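# Place the small beaker inside the drying oven

## Task

Move the small beaker so that it ends up inside the drying oven, and stays there after the robot lets go.

## Robot and tools

Robot: two UR-style six-joint arms, left_arm and right_arm, each with a Robotiq 2F-140 gripper and a wrist camera. Each arm sits on its own carriage on one floor track that runs along y at x = 0. left_rail carries left_arm and is always on the +y side; right_rail carries right_arm. Each arm base is at x = 0, y = its carriage position_m, z = 0.04 m, facing +x. The gripper fingers can fold at a hinge: grip with the outer quarter of the pads near the tips, because grips closer to the palm can be loose or can fold the fingers, and pressing fingertips into a surface folds them.

Frame: one scene frame fixed to the table, in metres. The table top is z = 0, +z is up, +x is the direction the arms face, +y is to their left. The table edge starts at x = 0.17. end_effector_position is the point midway between the closed pads; the fingertips reach about 33 mm past it when nearly closed and about 9 mm past it when wide open. The gripper's own +z points along the fingers and the fingers close along its y.

execute_actions(actions, cameras): actions is a list holding one action, or an empty list (returns state plus all camera images). An action can have rows, steps, until, and left_rail / right_rail commands. rows: 1 to 15 rows, each played for one 1/30 s step. Every row has 18 numbers in [-1, 1]: left_arm's six joint offsets (shoulder pan, shoulder lift, elbow, wrist 1, wrist 2, wrist 3), then its gripper position, force_limit, speed; then the same nine for right_arm. Joint numbers are offsets, scaled so 1.0 = 2.222 rad, measured from the Joint targets at the start of that action, not from the previous row; sending all zeros keeps an arm where it is commanded. Gripper position is absolute: +1 fully open (140 mm), about -0.8 pads touching, -1 close until blocked. force_limit -1..+1 sets grip force (about 14 N to 58 N on a slow close); speed -1..+1 sets finger speed (about 30 to 250 mm/s); faster closes squeeze harder. Re-send the same three gripper numbers to leave a gripper unchanged. steps: 1 to 450, default 15; after the rows end, arms keep heading to the last row's target. until: stops the action early on rail conditions, e.g. {"right_rail": {"position_status": ["!=", "moving"]}} or {"all": {"status": "ended"}}. Rail commands: position_m (left_rail -0.8 to 1.5, right_rail -1.5 to 0.8 m, an absolute place on the track), speed_m_s 0.01 to 1, acceleration_factor 0.1 to 1, or {"stop": true}. Keep the carriages at least 0.78 m apart and let a carriage arrive before aiming its gripper at a scene point. cameras: list of names, ["all"] or [].

move(target, speed, blend, stop_force, zero, blocking, cameras): plans smooth joint paths. target is one 18-number row or a list of up to 15 rows, laid out as above; all joint numbers are offsets from the current Joint targets (each row from the same starting targets). speed: top joint speed in rad/s, 0.01 to 3.14, default 0.5, one value or one per target. blend: corner rounding in rad for a list. stop_force: 3 to 120 N, ends an arm's path when its wrist sensor feels that much push; use a low speed with it, and omit it when backing off a contact. zero: re-zero before the move (default true). blocking=false returns early; then call wait or stop before sending rows or another move. The result adds a move: line such as done, off_target, held, fault, and limits=held.

wait(seconds 0 to 10); stop() brakes a running move; zoom_image(camera, region [x0,y0,x1,y1] in pixels, at most 504 x 504) on the latest image of cam_high, cam_bench, cam_chamber, cam_panel, cam_side, cam_left_wrist or cam_right_wrist; zero_wrist_force(arm); read_manual(section) gives licence text only; finished_scene(scene) ends the scene once the beaker is in the oven and the robot is clear.

Results: per-arm end_effector_position, end_effector_quat_wxyz and velocities; Joint positions and Joint targets blocks (rail in m, then the six joints in rad); Joint torques; Wrist force and Wrist torque in the gripper's axes; a 7x7 Wrist depth grid in mm; Tool commands; per gripper object_status (0 moving, 1 stopped while opening, 2 stopped while closing, meaning something is gripped, 3 reached target or pads met) and position_measured in counts (3 open, about 230 pads meeting). Rails report position_m, position_status (moving, done, contact_stop, time_out, stopped, stopped_with_arm, stopped_for_other_arm, stopped_for_other_carriage) and position_answer (taken or not_taken). "joint command not followed" means the clearance check altered an arm's targets; "joint sent to its limit" means a joint hit its range end.

Limits: joint ranges are about ±6.283 rad, elbow ±3.142. Big moves may need several calls. Avoid: contact forces near 150 N or wrist torques near 24.9 N m (these fault-stop the arm), any touch between the two arms, fast hits on fixed things, dropping or releasing the beaker while moving, letting anything leave the table (the track and the metal strip count as off), holding stretched out or pushing for long (motor heat). Confirm a grip with object_status 2 before lifting, and place the beaker gently before opening.

Each tool is called after "Request:" as name([rows], argument=value, ...), one row to a line, values as JSON.

## Session

Request:
execute_actions(actions=[])

Scene clock: 0.00 s.
left_arm: end_effector_position=(+0.3456, +1.2964, +0.5800) position_measured=3 object_status=3 end_effector_quat_wxyz=(+0.000, +0.000, +1.000, +0.000) | right_arm: end_effector_position=(+0.3456, -1.2216, +0.5800) position_measured=3 object_status=3 end_effector_quat_wxyz=(+0.000, +0.000, +1.000, +0.000)
Joint positions: left_arm=[1.269 -0.316 -1.725 0.971 -0.816 -1.571 -0.316] | right_arm=[-1.249 -0.316 -1.725 0.971 -0.816 -1.571 -0.316]
Joint velocities: within noise
Joint torques (N m): no reading
Wrist force (N): no reading
Wrist torque (N m): no reading
Wrist force, peak (N): no reading
Wrist depth (mm): cam_left_wrist=[616 625 618 636 643 655 1317 / 649 649 671 641 679 687 1410 / 681 681 701 707 716 724 1527 / 710 150 736 748 764 153 1527 / 104 774 788 791 815 794 106 / 821 833 840 863 863 887 - / 1788 1788 1848 1880 1896 1982 -] | cam_right_wrist=[- - - - - 694 672 / - 676 678 - - 696 - / - 765 - - 748 - - / - 134 - - - 144 123 / - - - - 788 - 117 / - 891 - - - 1723 - / 1954 2005 2022 2058 1971 2095 -]
Joint targets: left_arm=[1.269 -0.316 -1.725 0.971 -0.816 -1.571 -0.316] | right_arm=[-1.249 -0.316 -1.725 0.971 -0.816 -1.571 -0.316]
Tool commands: left_gripper/position=+1.0 left_gripper/force_limit=+1.0 left_gripper/speed=+1.0 right_gripper/position=+1.0 right_gripper/force_limit=+1.0 right_gripper/speed=+1.0
left_rail: position_m=1.269 position_status=done
right_rail: position_m=-1.249 position_status=done

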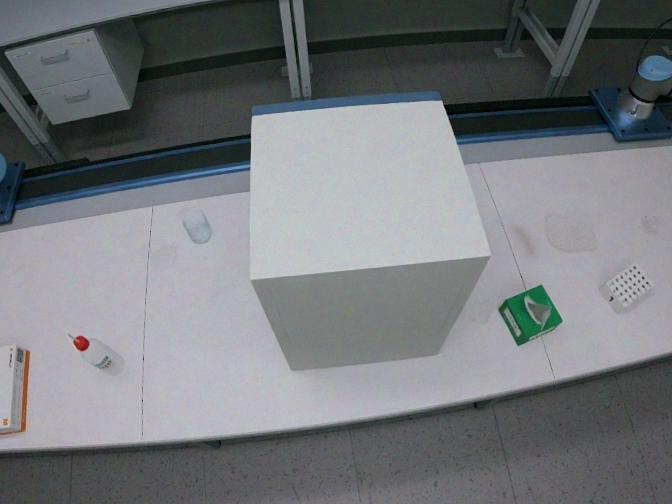

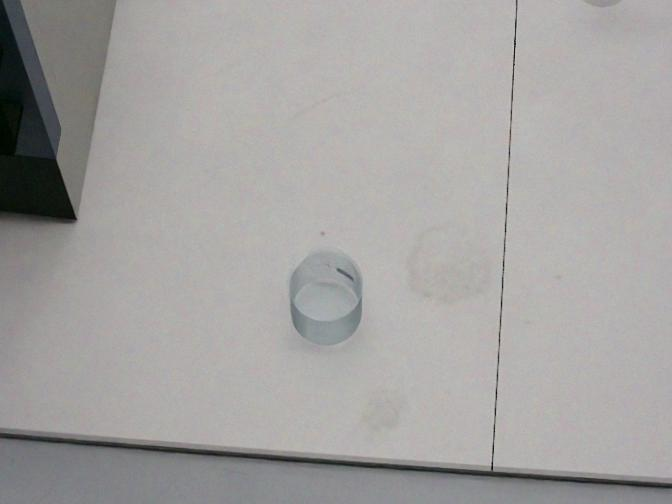

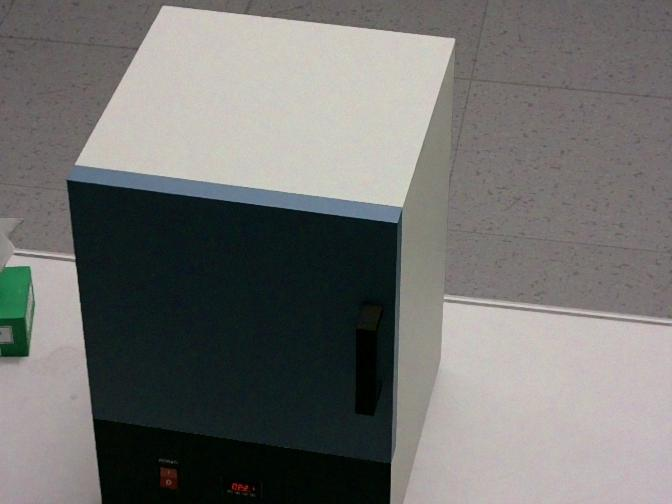

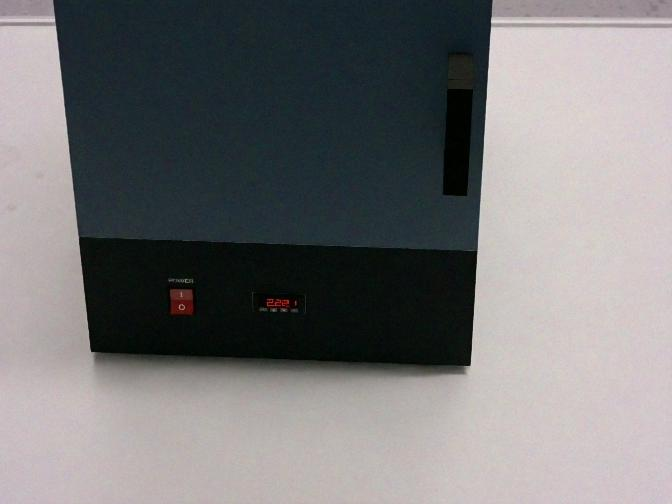

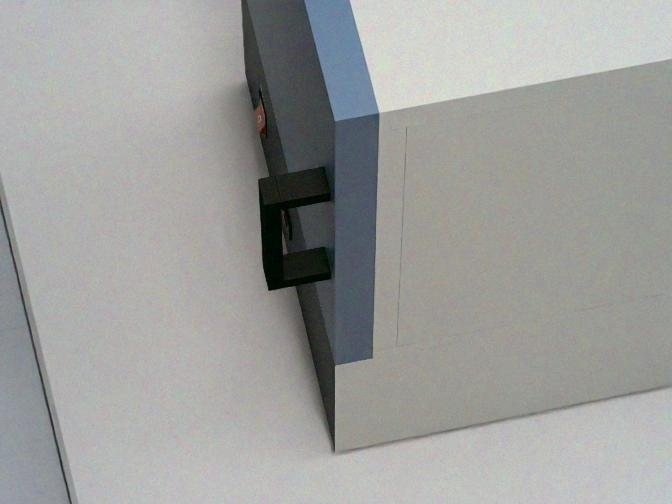

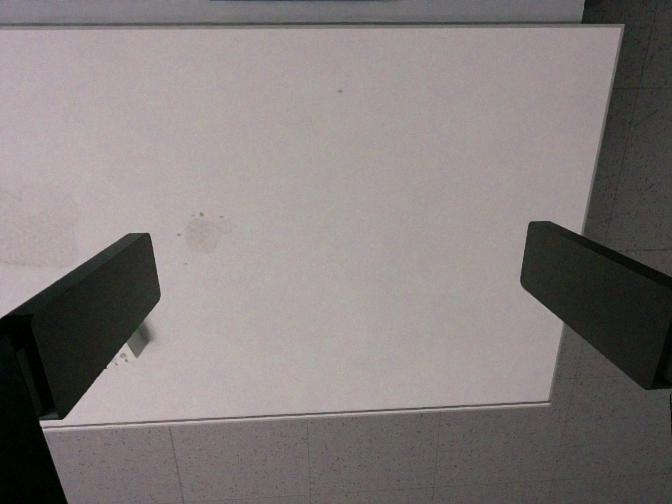

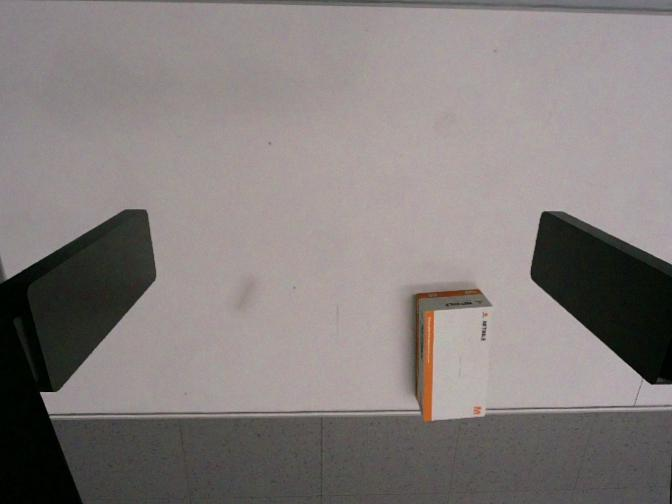

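Request:
zoom_image(camera="cam_bench", region=[240, 210, 420, 390])

Request:
zoom_image(camera="cam_side", region=[200, 60, 460, 480])

Request:
zoom_image(camera="cam_chamber", region=[40, 130, 480, 504])

Request:
zoom_image(camera="cam_panel", region=[400, 20, 520, 270])

Request:
zoom_image(camera="cam_high", region=[120, 80, 520, 380])

Scaled by 2.800 from the camera's 672x504 image, which has a finer 960x720 frame.

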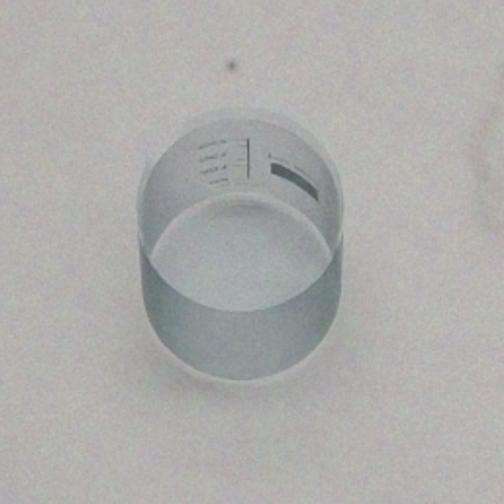

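Scaled by 1.200 from the camera's 672x504 image, which has a finer 960x720 frame.

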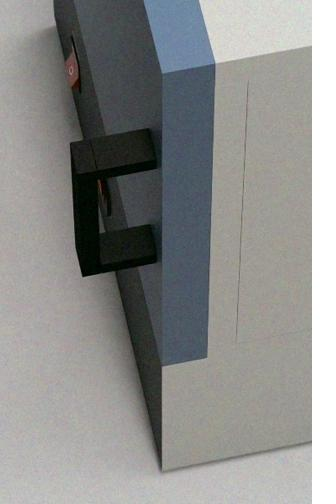

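Scaled by 1.145 from the camera's 672x504 image, which has a finer 960x720 frame.

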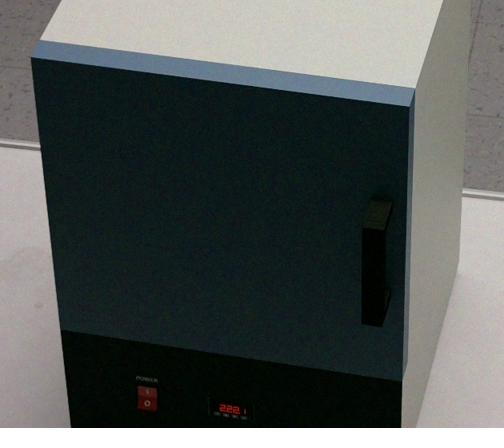

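Scaled by 2.016 from the camera's 672x504 image, which has a finer 960x720 frame.

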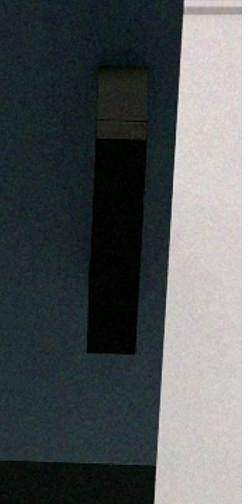

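Scaled by 1.260 from the camera's 672x504 image, which has a finer 960x720 frame.

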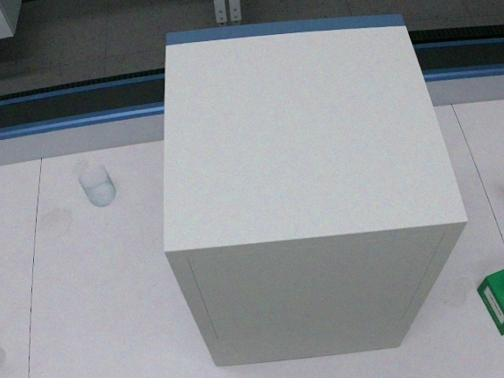

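Request:
execute_actions([
  {"right_rail": {"position_m": -0.95}, "steps": 90, "until": {"right_rail": {"position_status": ["!=", "moving"]}}},
])

Request:
move(target=[0, 0, 0, 0, 0, 0, 1, 1, 1, 0.39883, 0.20072, 0.30032, 0.20558, 0.96364, 0.14221, -0.25, -0.5, -0.5], speed=1.3, cameras=["cam_side", "cam_right_wrist", "cam_chamber", "cam_panel"])

Scene clock: 381.43 s.
left_arm: end_effector_position=(+0.3456, +1.2964, +0.5800) position_measured=3 object_status=3 end_effector_quat_wxyz=(+0.000, +0.000, +1.000, +0.000) | right_arm: end_effector_position=(+0.3456, -0.9228, +0.5800) position_measured=3 object_status=3 end_effector_quat_wxyz=(+0.000, +0.000, +1.000, +0.000)
Joint positions: left_arm=[1.269 -0.316 -1.725 0.971 -0.816 -1.571 -0.316] | right_arm=[-0.95 -0.316 -1.725 0.971 -0.816 -1.571 -0.316]
Joint torques (N m): left_arm=[0.19 -11.51 -19.91 -2.98 -0.39 -0.02] | right_arm=[0.06 -13.89 -19.71 -3.04 -0.47 0.07]
Wrist force (N): left_arm=[0.0 0.0 0.0] | right_arm=[0.2 -0.1 -0.1]
Wrist torque (N m): left_arm=[-0.01 0.00 0.01] | right_arm=[-0.02 -0.05 0.00]
Wrist force, peak (N): left_arm=[0.5 -0.1 0.4] | right_arm=[-0.1 -3.4 0.0]
Wrist depth (mm): cam_left_wrist=[618 623 632 636 643 645 1401 / 645 651 661 657 673 687 1419 / 677 687 724 733 714 719 1517 / 710 712 733 714 753 153 1571 / 104 126 797 840 812 849 106 / 824 846 843 849 869 1760 - / 1760 1788 1833 1896 1880 1982 -] | cam_right_wrist=[- - - - 651 - 674 / - 688 - - - - - / - - - - - - - / - 133 - - 775 144 123 / - - - - 805 - 117 / - - - 884 - - - / 1988 1988 2040 2194 2005 2114 -]
Joint targets: left_arm=[1.269 -0.316 -1.725 0.971 -0.816 -1.571 -0.316] | right_arm=[-0.950 -0.316 -1.725 0.971 -0.816 -1.571 -0.316]
Tool commands: left_gripper/position=+1.0 left_gripper/force_limit=+1.0 left_gripper/speed=+1.0 right_gripper/position=+1.0 right_gripper/force_limit=+1.0 right_gripper/speed=+1.0
left_rail: position_m=1.269 position_status=done
right_rail: position_m=-0.950 position_status=done

Scene clock: 384.00 s.
left_arm: end_effector_position=(+0.3456, +1.2964, +0.5800) position_measured=3 object_status=3 end_effector_quat_wxyz=(+0.000, +0.000, +1.000, +0.000) | right_arm: end_effector_position=(+0.3402, -0.2625, +0.3724) position_measured=160 object_status=3 end_effector_quat_wxyz=(+0.500, -0.500, -0.500, -0.500)
Joint positions: left_arm=[1.269 -0.316 -1.725 0.971 -0.816 -1.571 -0.316] | right_arm=[-0.95 0.57 -1.279 1.638 -0.359 0.57 0]
Joint torques (N m): left_arm=[0.15 -11.49 -20.97 -2.92 -0.25 0.2] | right_arm=[7.42 -22.5 -16.34 1.03 1.42 1.85]
Wrist force (N): left_arm=[0.2 -0.1 0.3] | right_arm=[-1.5 1.0 0.8]
Wrist torque (N m): left_arm=[-0.01 -0.04 0.01] | right_arm=[0.19 -0.02 -0.08]
Wrist force, peak (N): left_arm=[-0.3 0.1 0.4] | right_arm=[-3.0 0.3 2.0]
Wrist depth (mm): cam_left_wrist=[616 621 632 636 645 655 1309 / 641 659 659 665 679 685 1410 / 681 694 701 698 705 716 1517 / 705 710 741 751 761 153 1560 / 104 774 774 791 809 827 106 / 104 830 846 863 876 1788 - / 1774 1848 1896 1864 1929 1947 -] | cam_right_wrist=[- - - - - 252 251 / - - 1803 - 265 267 265 / 2769 - 1723 - 285 - 284 / 2040 3578 112 - 143 297 - / - 93 - - - 83 78 / - 76 - - - - - / - - - - - - -]
Joint targets: left_arm=[1.269 -0.316 -1.725 0.971 -0.816 -1.571 -0.316] | right_arm=[-0.950 0.570 -1.279 1.638 -0.359 0.570 0.000]
left_rail: position_m=1.269 position_status=done
right_rail: position_m=-0.950 position_status=done
move: done
camera_calibration:
cam_right_wrist: T_world_to_cam=[[0.999709, -0.0212798, 0.0113576, -0.344195], [0.00315371, -0.351507, -0.93618, 0.256281], [0.023914, 0.935943, -0.351338, 0.511544], [0, 0, 0, 1]] pos_world=[0.331054, -0.396016, 0.423559]
Images, in order (width x height): cam_chamber 672x504, cam_panel 672x504, cam_side 672x504, cam_right_wrist 672x504.

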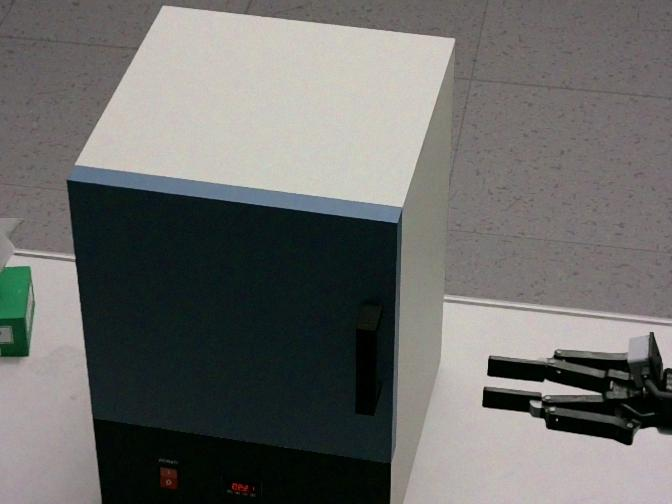

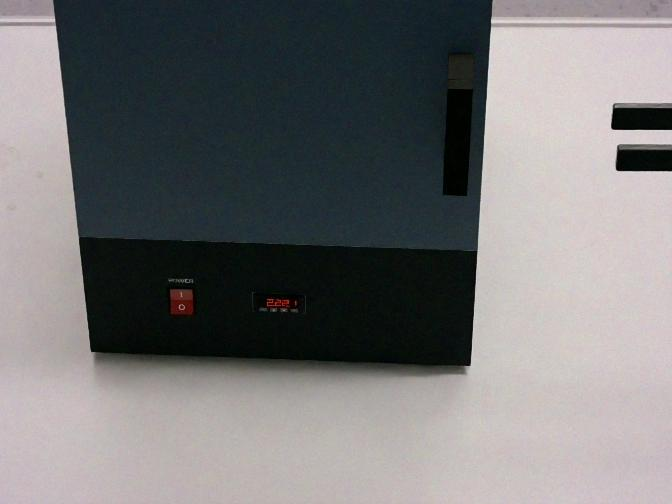

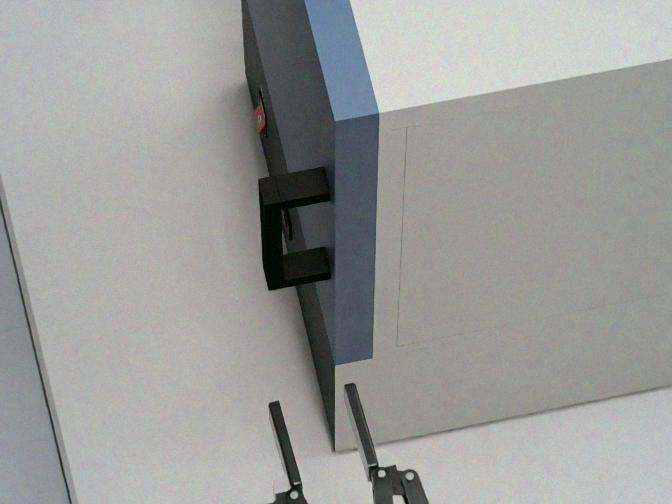

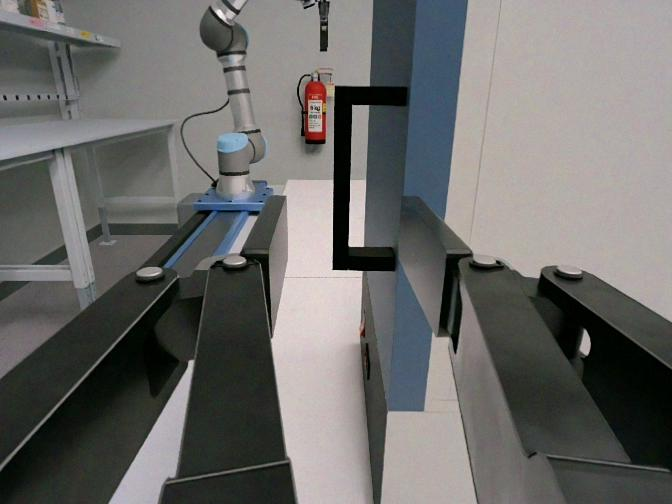

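Request:
execute_actions([
  {"rows": [[0, 0, 0, 0, 0, 0, 1, 1, 1, 0, 0, 0, 0, 0, 0, -0.333, -0.5, -0.5]], "right_rail": {"position_m": -0.802, "speed_m_s": 0.15, "acceleration_factor": 0.3}, "steps": 120, "until": {"right_rail": {"position_status": ["!=", "moving"]}}},
], cameras=["cam_side", "cam_right_wrist", "cam_panel"])

Scene clock: 441.33 s.
left_arm: end_effector_position=(+0.3456, +1.2964, +0.5800) position_measured=3 object_status=3 end_effector_quat_wxyz=(+0.000, +0.000, +1.000, +0.000) | right_arm: end_effector_position=(+0.3402, -0.1144, +0.3723) position_measured=171 object_status=3 end_effector_quat_wxyz=(+0.500, -0.500, -0.500, -0.500)
Joint positions: left_arm=[1.269 -0.316 -1.725 0.971 -0.816 -1.571 -0.316] | right_arm=[-0.802 0.57 -1.279 1.638 -0.359 0.57 0]
Joint torques (N m): left_arm=[-0.18 -11.27 -19.51 -3.01 -0.19 0.24] | right_arm=[6.51 -26.04 -21.14 -1.12 0.32 1.51]
Wrist force (N): left_arm=[0.1 -0.2 0.1] | right_arm=[-1.5 1.2 0.8]
Wrist torque (N m): left_arm=[-0.04 -0.01 0.01] | right_arm=[0.22 -0.03 -0.09]
Wrist force, peak (N): left_arm=[0.5 0.0 0.1] | right_arm=[-1.4 1.3 1.7]
Wrist depth (mm): cam_left_wrist=[611 616 634 638 643 653 1302 / 645 638 673 665 681 677 1419 / 681 685 698 701 716 726 1496 / 712 716 743 797 772 152 1560 / 104 769 821 786 797 - 106 / 827 815 843 859 843 1818 - / 1788 1864 1788 1864 1896 1947 -] | cam_right_wrist=[- - 1582 - 207 120 119 / - - 1649 - 159 126 123 / - - 1530 149 176 134 134 / 3524 3524 102 - 148 139 141 / - - 87 - - 94 82 / - 71 - 190 - - - / - - - 525 - - -]
Joint targets: left_arm=[1.269 -0.316 -1.725 0.971 -0.816 -1.571 -0.316] | right_arm=[-0.802 0.570 -1.279 1.638 -0.359 0.570 0.000]
left_rail: position_m=1.269 position_status=done
right_rail: position_m=-0.802 speed_m_s=0.15 position_status=done
camera_calibration:
cam_right_wrist: T_world_to_cam=[[0.99971, -0.0213798, 0.0110797, -0.340953], [0.00285409, -0.351672, -0.936119, 0.308242], [0.0239105, 0.935879, -0.351509, 0.373047], [0, 0, 0, 1]] pos_world=[0.331054, -0.248016, 0.423459]
Images, in order (width x height): cam_panel 672x504, cam_side 672x504, cam_right_wrist 672x504.

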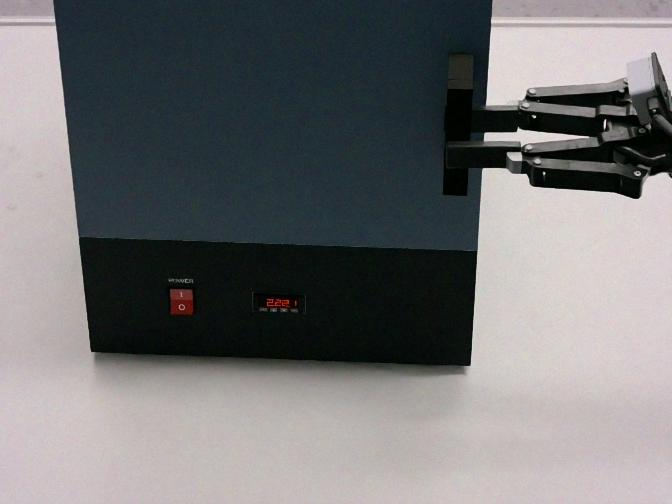

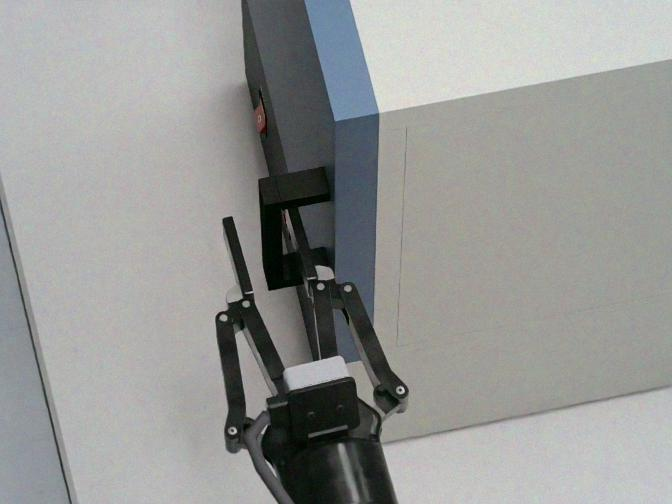

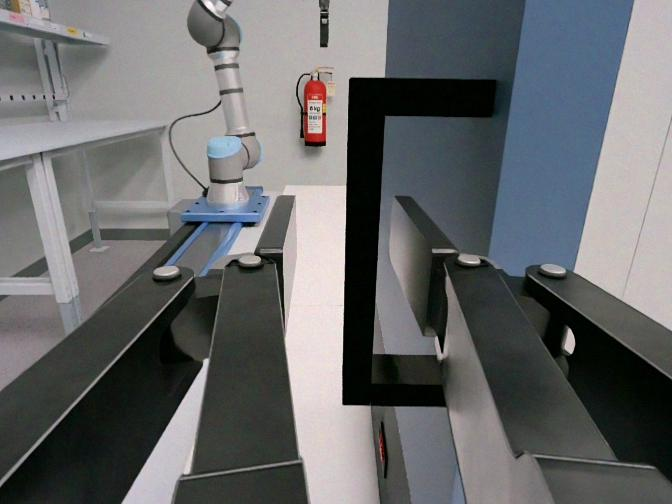

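Request:
move([
  [0,0,0,0,0,0,1,1,1, 0.08916,-0.05183,0.06582,-0.01399,0.16771,0, -0.45,-0.5,-0.5],
  [0,0,0,0,0,0,1,1,1, 0.20769,-0.05230,0.06645,-0.01414,0.36479,0, -0.45,-0.5,-0.5],
  [0,0,0,0,0,0,1,1,1, 0.32394,-0.00140,0.00201,-0.00063,0.55959,0, -0.45,-0.5,-0.5],
  [0,0,0,0,0,0,1,1,1, 0.41152,0.08712,-0.12466,0.03754,0.72571,0, -0.45,-0.5,-0.5],
], blend=[0.05, 0.05, 0.05, 0], speed=0.45, stop_force=60, cameras=["cam_high", "cam_side", "cam_right_wrist", "cam_panel", "cam_chamber"])

Scene clock: 494.53 s.
left_arm: end_effector_position=(+0.3456, +1.2964, +0.5800) position_measured=3 object_status=3 end_effector_quat_wxyz=(+0.000, +0.000, +1.000, +0.000) | right_arm: end_effector_position=(+0.1168, +0.0213, +0.3724) position_measured=186 object_status=3 end_effector_quat_wxyz=(-0.299, +0.641, +0.299, +0.641)
Joint positions: left_arm=[1.269 -0.316 -1.725 0.971 -0.816 -1.571 -0.316] | right_arm=[-0.802 1.485 -1.086 1.361 -0.276 2.183 0]
Joint torques (N m): left_arm=[-0.29 -11.89 -20.82 -2.98 -0.13 0.34] | right_arm=[8.86 -32.74 -31.22 0.34 0.93 -1.22]
Wrist force (N): left_arm=[0.1 -0.1 0.3] | right_arm=[-1.6 1.7 1.1]
Wrist torque (N m): left_arm=[-0.02 -0.02 0.01] | right_arm=[0.20 0.00 -0.07]
Wrist force, peak (N): left_arm=[0.0 -0.5 0.3] | right_arm=[-3.3 23.8 -13.9]
Wrist depth (mm): cam_left_wrist=[614 628 627 634 641 659 1294 / 647 655 663 675 683 679 1401 / 679 692 694 707 714 731 1496 / 707 726 738 751 764 153 121 / 104 772 786 806 815 821 106 / - 824 840 843 869 1760 - / 1788 1818 1864 1848 1896 1929 -] | cam_right_wrist=[- - - - 188 131 129 / - - - - 206 140 - / - - - - 235 146 - / 969 1187 103 - 134 151 386 / - - 88 - - 83 77 / - 73 - - - - - / - - - - - - -]
Joint targets: left_arm=[1.269 -0.316 -1.725 0.971 -0.816 -1.571 -0.316] | right_arm=[-0.802 1.485 -1.086 1.361 -0.276 2.183 0.000]
left_rail: position_m=1.269 position_status=done
right_rail: position_m=-0.802 speed_m_s=0.15 position_status=done
move: done
camera_calibration:
cam_right_wrist: T_world_to_cam=[[0.752066, -0.659011, 0.0100937, -0.0718442], [-0.224432, -0.270462, -0.936206, 0.381599], [0.6197, 0.701823, -0.351308, 0.186667], [0, 0, 0, 1]] pos_world=[0.0239971, -0.0751453, 0.423558]
Images, in order (width x height): cam_high 672x504, cam_chamber 672x504, cam_panel 672x504, cam_side 672x504, cam_right_wrist 672x504.

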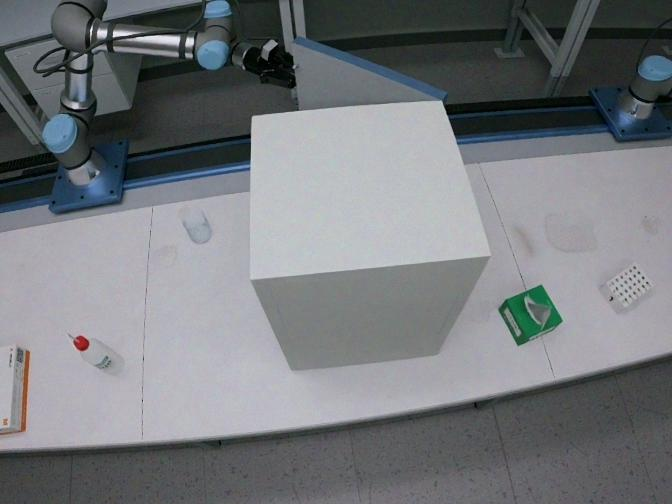

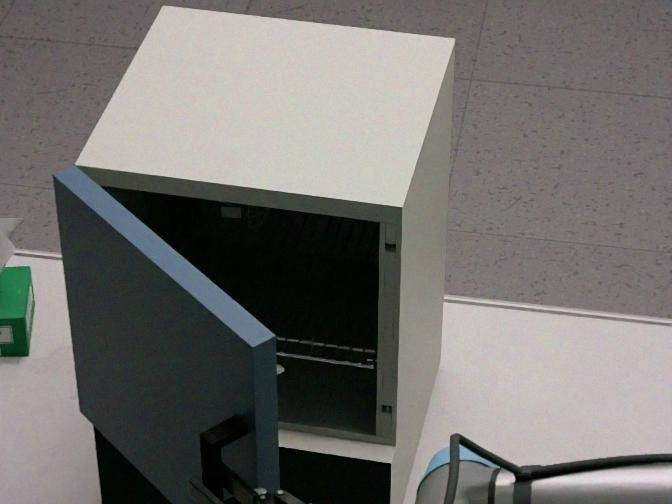

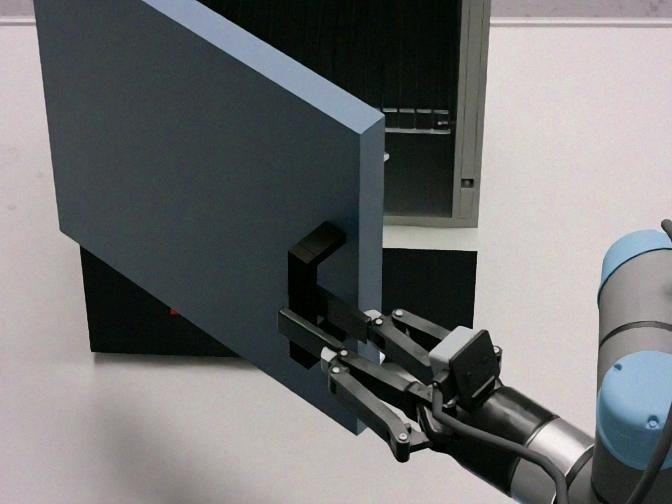

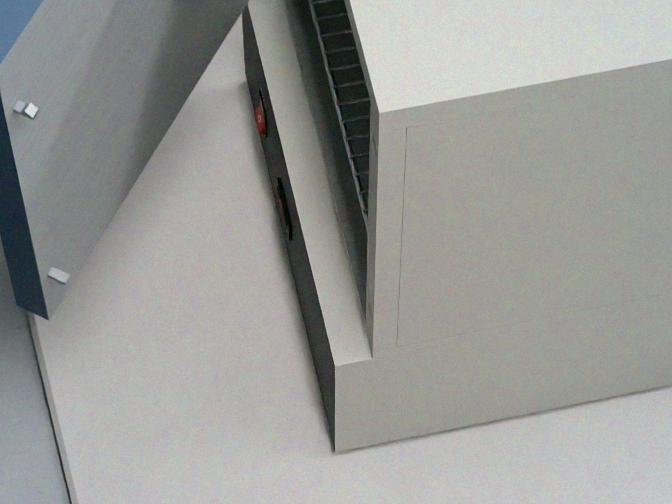

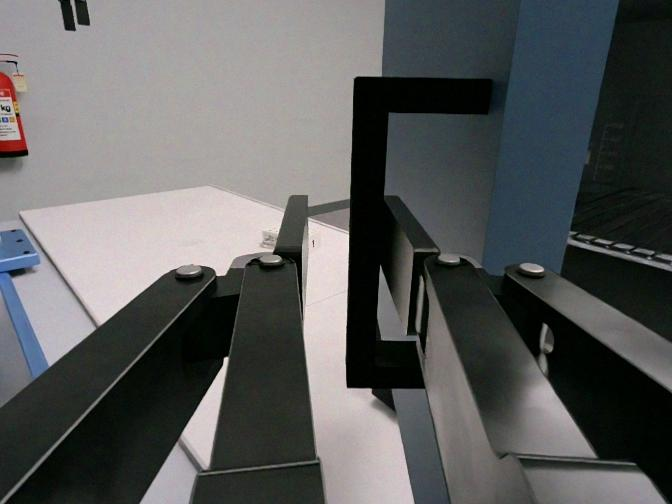

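Request:
move([
  [0,0,0,0,0,0,1,1,1, 0,0,0,0,0,0, -0.15,-0.5,0],
  [0,0,0,0,0,0,1,1,1, 0.06339,-0.07549,0.10910,-0.03362,0.06340,0, -0.15,-0.5,0],
], speed=0.4, cameras=["cam_panel", "cam_right_wrist"])

Request:
execute_actions([
  {"right_rail": {"position_m": -0.92, "speed_m_s": 0.4, "acceleration_factor": 0.5}, "steps": 90, "until": {"right_rail": {"position_status": ["!=", "moving"]}}},
], cameras=["cam_chamber"])

Request:
zoom_image(camera="cam_chamber", region=[60, 150, 460, 500])

Scene clock: 527.53 s.
left_arm: end_effector_position=(+0.3456, +1.2964, +0.5800) position_measured=3 object_status=3 end_effector_quat_wxyz=(+0.000, +0.000, +1.000, +0.000) | right_arm: end_effector_position=(+0.0396, -0.0705, +0.3723) position_measured=148 object_status=3 end_effector_quat_wxyz=(-0.299, +0.641, +0.299, +0.641)
Joint positions: left_arm=[1.269 -0.316 -1.725 0.971 -0.816 -1.571 -0.316] | right_arm=[-0.802 1.625 -1.253 1.603 -0.35 2.324 0]
Joint torques (N m): left_arm=[-0.7 -10.84 -18.92 -2.86 -0.07 0.5] | right_arm=[6.87 -57.19 -16.63 -4.16 1.31 -1.31]
Wrist force (N): left_arm=[0.1 -0.1 0.3] | right_arm=[-1.4 1.1 1.0]
Wrist torque (N m): left_arm=[-0.02 -0.02 0.01] | right_arm=[0.19 -0.03 -0.04]
Wrist force, peak (N): left_arm=[0.1 -0.1 0.5] | right_arm=[-1.7 1.6 2.4]
Wrist depth (mm): cam_left_wrist=[616 621 628 636 645 653 1333 / 645 653 669 671 679 687 1401 / 683 685 701 707 719 733 1496 / 710 712 724 751 756 153 1560 / 104 777 780 803 - 824 106 / 103 932 853 866 1746 1774 - / 1788 1788 1833 1913 1947 1964 -] | cam_right_wrist=[- - - - - - - / - - - - 256 - - / - - - 5056 270 668 674 / 1199 - 131 1129 140 - - / - 93 - - 302 83 79 / - - - - - - - / - - - - - - -]
Joint targets: left_arm=[1.269 -0.316 -1.725 0.971 -0.816 -1.571 -0.316] | right_arm=[-0.802 1.625 -1.253 1.603 -0.351 2.324 0.000]
left_rail: position_m=1.269 position_status=done
right_rail: position_m=-0.802 speed_m_s=0.15 position_status=done
move: done
camera_calibration:
cam_right_wrist: T_world_to_cam=[[0.752049, -0.659031, 0.0100242, -0.074331], [-0.224487, -0.270412, -0.936207, 0.33938], [0.6197, 0.701823, -0.351307, 0.298838], [0, 0, 0, 1]] pos_world=[-0.0531028, -0.166945, 0.423458]
Images, in order (width x height): cam_panel 672x504, cam_right_wrist 672x504.

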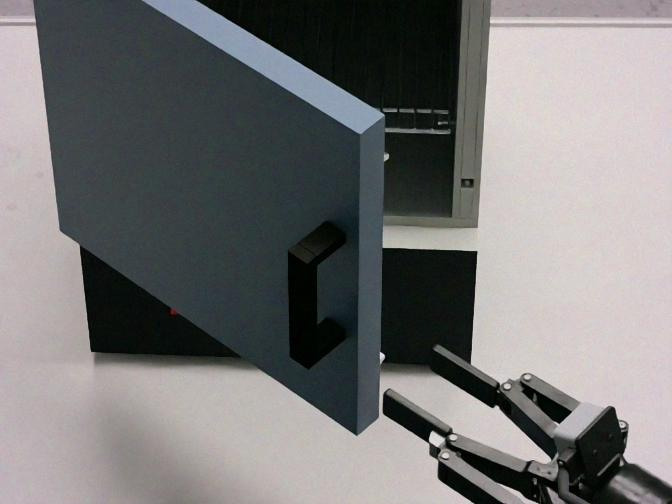

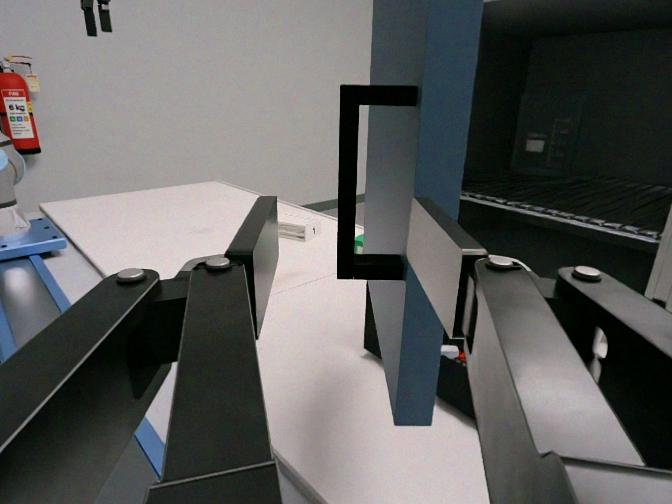

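Scene clock: 528.50 s.
left_arm: end_effector_position=(+0.3456, +1.2964, +0.5800) position_measured=3 object_status=3 end_effector_quat_wxyz=(+0.000, +0.000, +1.000, +0.000) | right_arm: end_effector_position=(+0.0396, -0.1886, +0.3724) position_measured=148 object_status=3 end_effector_quat_wxyz=(-0.299, +0.641, +0.299, +0.641)
Joint positions: left_arm=[1.269 -0.316 -1.725 0.971 -0.816 -1.571 -0.316] | right_arm=[-0.92 1.625 -1.254 1.603 -0.351 2.324 0]
Joint torques (N m): left_arm=[0.89 -9.53 -20.37 -2.97 -0.06 0.5] | right_arm=[0.41 -37.3 -24.19 -2.43 -0.17 -1.25]
Wrist force (N): left_arm=[-0.1 0.1 0.2] | right_arm=[-1.4 1.0 0.9]
Wrist torque (N m): left_arm=[0.02 0.03 0.01] | right_arm=[0.18 -0.03 -0.04]
Wrist force, peak (N): left_arm=[0.3 0.4 0.2] | right_arm=[-1.4 -0.3 2.7]
Wrist depth (mm): cam_left_wrist=[614 621 632 639 649 649 1333 / 643 651 661 667 675 685 1410 / 675 692 696 714 705 726 1466 / 707 701 - 753 766 153 1582 / 104 769 788 797 815 836 106 / 830 809 827 1641 901 1774 - / 1788 1788 1848 1833 1913 1880 -] | cam_right_wrist=[- - - - - - - / - - - 331 - - - / - - - - 760 696 - / 1278 - 110 - 160 778 3322 / - 93 - 705 - 83 83 / - - - - - - - / - - - 535 - - -]
Joint targets: left_arm=[1.269 -0.316 -1.725 0.971 -0.816 -1.571 -0.316] | right_arm=[-0.920 1.625 -1.253 1.603 -0.351 2.324 0.000]
Tool commands: left_gripper/position=+1.0 left_gripper/force_limit=+1.0 left_gripper/speed=+1.0 right_gripper/position=-0.15 right_gripper/force_limit=-0.5 right_gripper/speed=+0.0
left_rail: position_m=1.269 position_status=done
right_rail: position_m=-0.920 speed_m_s=0.40 position_status=done
Images, in order (width x height): cam_chamber 672x504.

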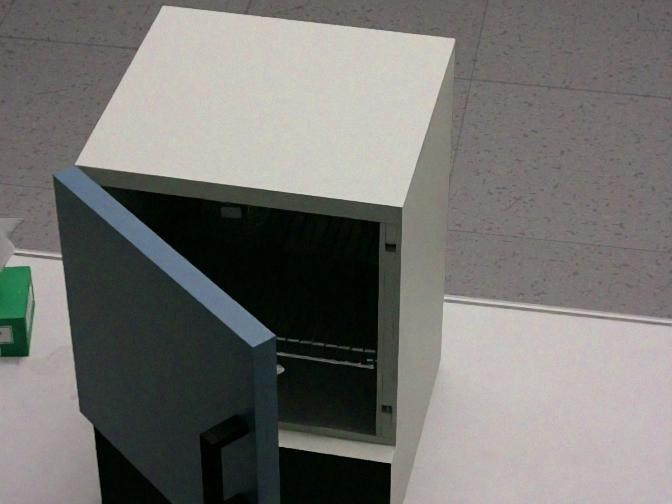

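Scaled by 1.260 from the camera's 672x504 image, which has a finer 960x720 frame.

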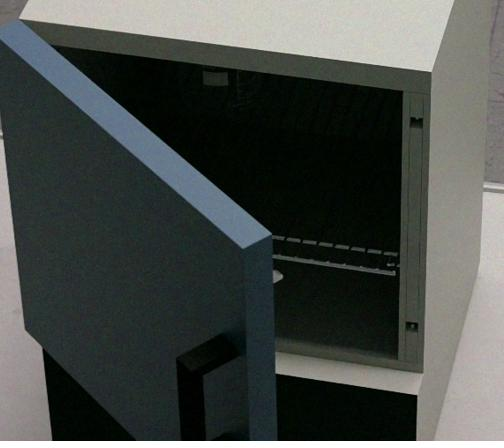

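Request:
move(target=[0,0,0,0,0,0,1,1,1, -0.45947,-0.16973,0.19515,-0.02497,-0.77405,0, -1,-1,0], speed=1.2)

Request:
execute_actions([
  {"right_rail": {"position_m": -0.66, "speed_m_s": 0.5, "acceleration_factor": 0.5}, "steps": 90, "until": {"right_rail": {"position_status": ["!=", "moving"]}}},
], cameras=["cam_side", "cam_chamber", "cam_right_wrist"])

Scene clock: 541.57 s.
left_arm: end_effector_position=(+0.3456, +1.2964, +0.5800) position_measured=3 object_status=3 end_effector_quat_wxyz=(+0.000, +0.000, +1.000, +0.000) | right_arm: end_effector_position=(+0.1996, -0.3088, +0.3720) position_measured=233 object_status=3 end_effector_quat_wxyz=(+0.500, -0.500, -0.500, -0.500)
Joint positions: left_arm=[1.269 -0.316 -1.725 0.971 -0.816 -1.571 -0.316] | right_arm=[-0.92 0.605 -1.63 2.037 -0.406 0.604 0]
Joint torques (N m): left_arm=[-0.05 -10.34 -20.58 -2.97 -0.12 0.39] | right_arm=[-9.14 -35.28 -14.61 -3.8 -1.92 -1.32]
Wrist force (N): left_arm=[0.1 0.1 0.3] | right_arm=[-1.3 1.4 0.8]
Wrist torque (N m): left_arm=[0.02 -0.01 0.01] | right_arm=[0.28 -0.06 -0.05]
Wrist force, peak (N): left_arm=[0.0 0.2 0.6] | right_arm=[-1.1 1.8 1.2]
Wrist depth (mm): cam_left_wrist=[611 625 627 641 647 647 1325 / 643 653 661 665 679 685 1392 / 679 690 692 707 714 731 1507 / 719 716 800 761 766 153 1560 / 104 753 780 809 824 - 106 / 827 818 898 859 869 1788 - / 1803 1803 1833 1864 1880 1982 -] | cam_right_wrist=[- - - 388 565 - 303 / 2982 - 449 - - - - / - - - - 674 580 336 / 3276 3186 - 112 571 - - / 2556 - - - 89 - 378 / - - - - - - - / - - - - - - -]
Joint targets: left_arm=[1.269 -0.316 -1.725 0.971 -0.816 -1.571 -0.316] | right_arm=[-0.920 0.604 -1.631 2.037 -0.406 0.604 0.000]
left_rail: position_m=1.269 position_status=done
right_rail: position_m=-0.920 speed_m_s=0.40 position_status=done
move: done

Scene clock: 542.87 s.
left_arm: end_effector_position=(+0.3456, +1.2964, +0.5800) position_measured=3 object_status=3 end_effector_quat_wxyz=(+0.000, +0.000, +1.000, +0.000) | right_arm: end_effector_position=(+0.1995, -0.0489, +0.3720) position_measured=233 object_status=3 end_effector_quat_wxyz=(+0.500, -0.500, -0.500, -0.500)
Joint positions: left_arm=[1.269 -0.316 -1.725 0.971 -0.816 -1.571 -0.316] | right_arm=[-0.66 0.604 -1.631 2.037 -0.406 0.604 0]
Joint torques (N m): left_arm=[-0.04 -11.14 -19.71 -3.12 -0.08 0.46] | right_arm=[-6.62 -16.58 -24.52 -2.34 0.04 -1.36]
Wrist force (N): left_arm=[0.0 -0.2 0.3] | right_arm=[-1.5 1.4 0.4]
Wrist torque (N m): left_arm=[-0.04 0.02 0.00] | right_arm=[0.28 -0.03 -0.06]
Wrist force, peak (N): left_arm=[0.1 -0.3 0.4] | right_arm=[-1.3 1.4 2.3]
Wrist depth (mm): cam_left_wrist=[616 623 627 638 643 651 1349 / 645 655 665 669 679 687 1401 / 679 683 696 705 716 724 1486 / 712 714 741 746 764 153 1549 / 104 774 788 809 809 821 106 / 830 830 843 873 863 1803 - / 1788 1818 1818 1833 1913 1929 -] | cam_right_wrist=[2423 - 149 160 211 272 - / - 3942 - - 215 333 - / - - - 177 274 381 - / - 4388 175 119 255 431 395 / 2704 - - - 94 - 73 / - - - - - - - / - - - - - - -]
Joint targets: left_arm=[1.269 -0.316 -1.725 0.971 -0.816 -1.571 -0.316] | right_arm=[-0.660 0.604 -1.631 2.037 -0.406 0.604 0.000]
Tool commands: left_gripper/position=+1.0 left_gripper/force_limit=+1.0 left_gripper/speed=+1.0 right_gripper/position=-1.0 right_gripper/force_limit=-1.0 right_gripper/speed=+0.0
left_rail: position_m=1.269 position_status=done
right_rail: position_m=-0.660 speed_m_s=0.50 position_status=done
camera_calibration:
cam_right_wrist: T_world_to_cam=[[0.999735, -0.0205768, 0.0103656, -0.198742], [0.00245883, -0.352039, -0.935982, 0.331475], [0.0229087, 0.935759, -0.351895, 0.315271], [0, 0, 0, 1]] pos_world=[0.190652, -0.182415, 0.423257]
Images, in order (width x height): cam_chamber 672x504, cam_side 672x504, cam_right_wrist 672x504.

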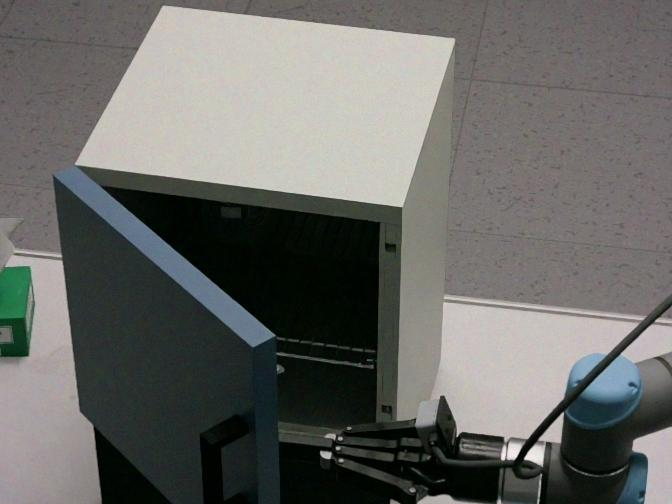

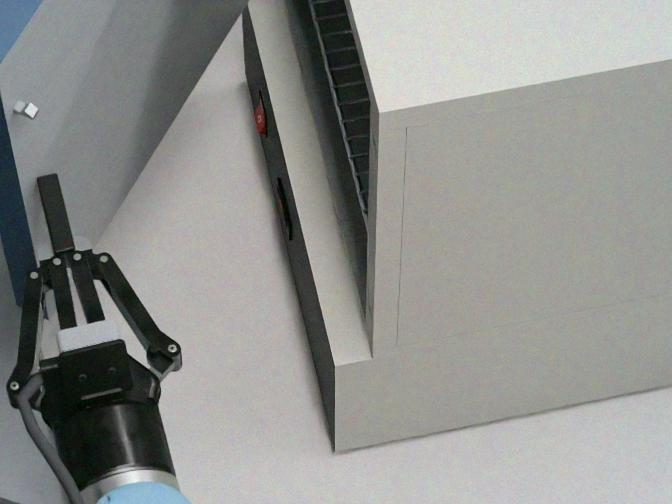

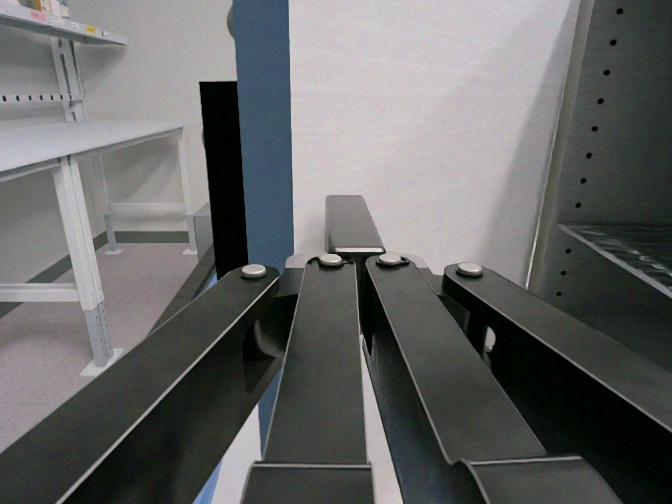

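Request:
execute_actions([
  {"right_rail": {"position_m": -0.345, "speed_m_s": 0.12, "acceleration_factor": 0.3}, "steps": 150, "until": {"right_rail": {"position_status": ["!=", "moving"]}}},
], cameras=["cam_high", "cam_chamber", "cam_panel", "cam_right_wrist"])

Request:
zoom_image(camera="cam_chamber", region=[60, 150, 460, 500])

Scene clock: 551.93 s.
left_arm: end_effector_position=(+0.3456, +1.2964, +0.5800) position_measured=3 object_status=3 end_effector_quat_wxyz=(+0.000, +0.000, +1.000, +0.000) | right_arm: end_effector_position=(+0.1996, +0.2661, +0.3720) position_measured=233 object_status=3 end_effector_quat_wxyz=(+0.500, -0.500, -0.500, -0.500)
Joint positions: left_arm=[1.269 -0.316 -1.725 0.971 -0.816 -1.571 -0.316] | right_arm=[-0.345 0.604 -1.631 2.037 -0.406 0.604 0]
Joint torques (N m): left_arm=[-1.12 -11.51 -20 -3.15 0.09 0.83] | right_arm=[3.02 -7.92 -27.13 -3.44 0.35 -1.44]
Wrist force (N): left_arm=[0.1 0.1 0.0] | right_arm=[-1.2 1.4 0.4]
Wrist torque (N m): left_arm=[0.03 -0.02 0.01] | right_arm=[0.29 -0.09 -0.05]
Wrist force, peak (N): left_arm=[0.0 0.3 0.5] | right_arm=[-1.5 1.3 -4.0]
Wrist depth (mm): cam_left_wrist=[621 623 634 636 645 655 1325 / 643 651 661 669 673 685 1392 / 677 690 694 714 716 758 1527 / 705 710 743 764 769 153 1549 / 104 772 786 800 818 846 106 / 824 873 849 880 873 1803 - / 1803 1788 1833 1864 1864 1929 -] | cam_right_wrist=[180 - - 161 156 149 146 / 191 184 176 170 164 159 154 / 202 194 191 177 172 168 161 / 217 213 199 112 178 176 170 / - - - - 89 86 180 / - - - - - - - / - - - - - - -]
Joint targets: left_arm=[1.269 -0.316 -1.725 0.971 -0.816 -1.571 -0.316] | right_arm=[-0.345 0.604 -1.631 2.037 -0.406 0.604 0.000]
Tool commands: left_gripper/position=+1.0 left_gripper/force_limit=+1.0 left_gripper/speed=+1.0 right_gripper/position=-1.0 right_gripper/force_limit=-1.0 right_gripper/speed=+0.0
left_rail: position_m=1.269 position_status=done
right_rail: position_m=-0.345 speed_m_s=0.12 position_status=done
camera_calibration:
cam_right_wrist: T_world_to_cam=[[0.999734, -0.0205793, 0.0103644, -0.192259], [0.0024539, -0.35216, -0.935937, 0.442271], [0.0229109, 0.935714, -0.352016, 0.0205283], [0, 0, 0, 1]] pos_world=[0.190652, 0.132585, 0.423156]
Images, in order (width x height): cam_high 672x504, cam_chamber 672x504, cam_panel 672x504, cam_right_wrist 672x504.

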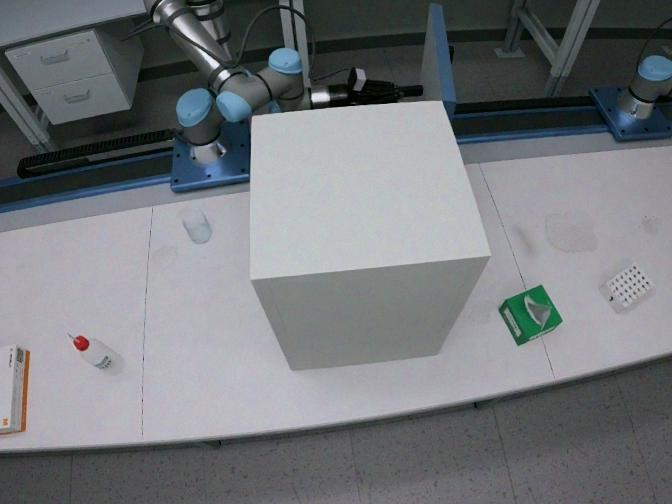

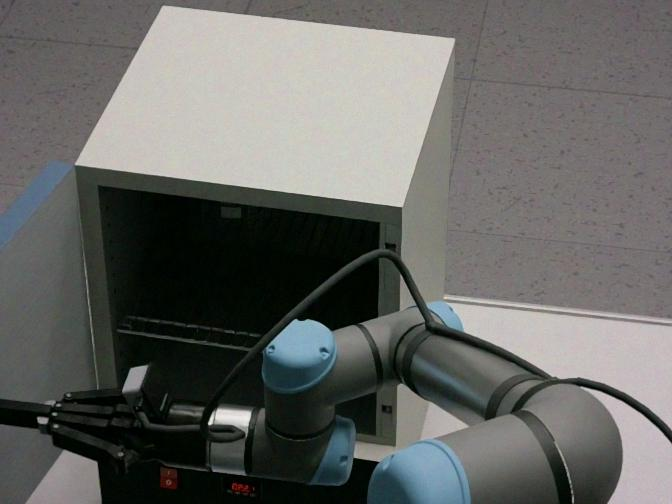

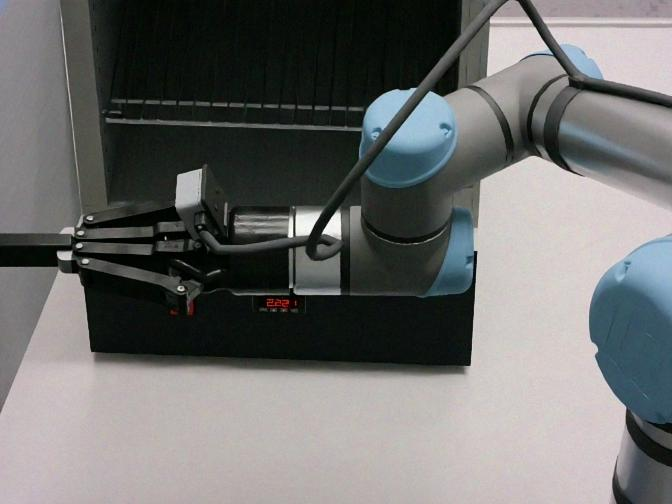

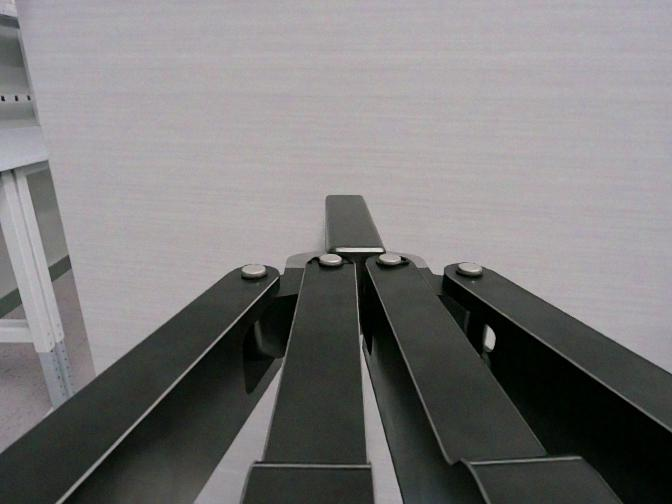

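Scaled by 1.260 from the camera's 672x504 image, which has a finer 960x720 frame.

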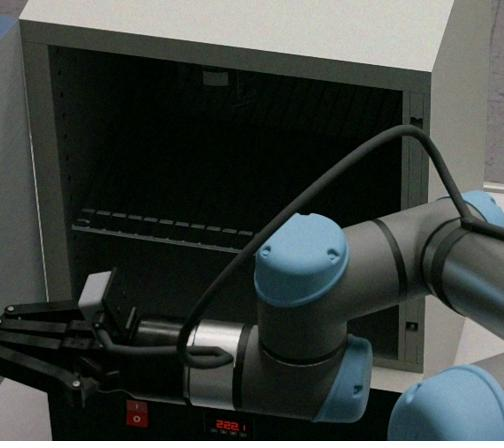

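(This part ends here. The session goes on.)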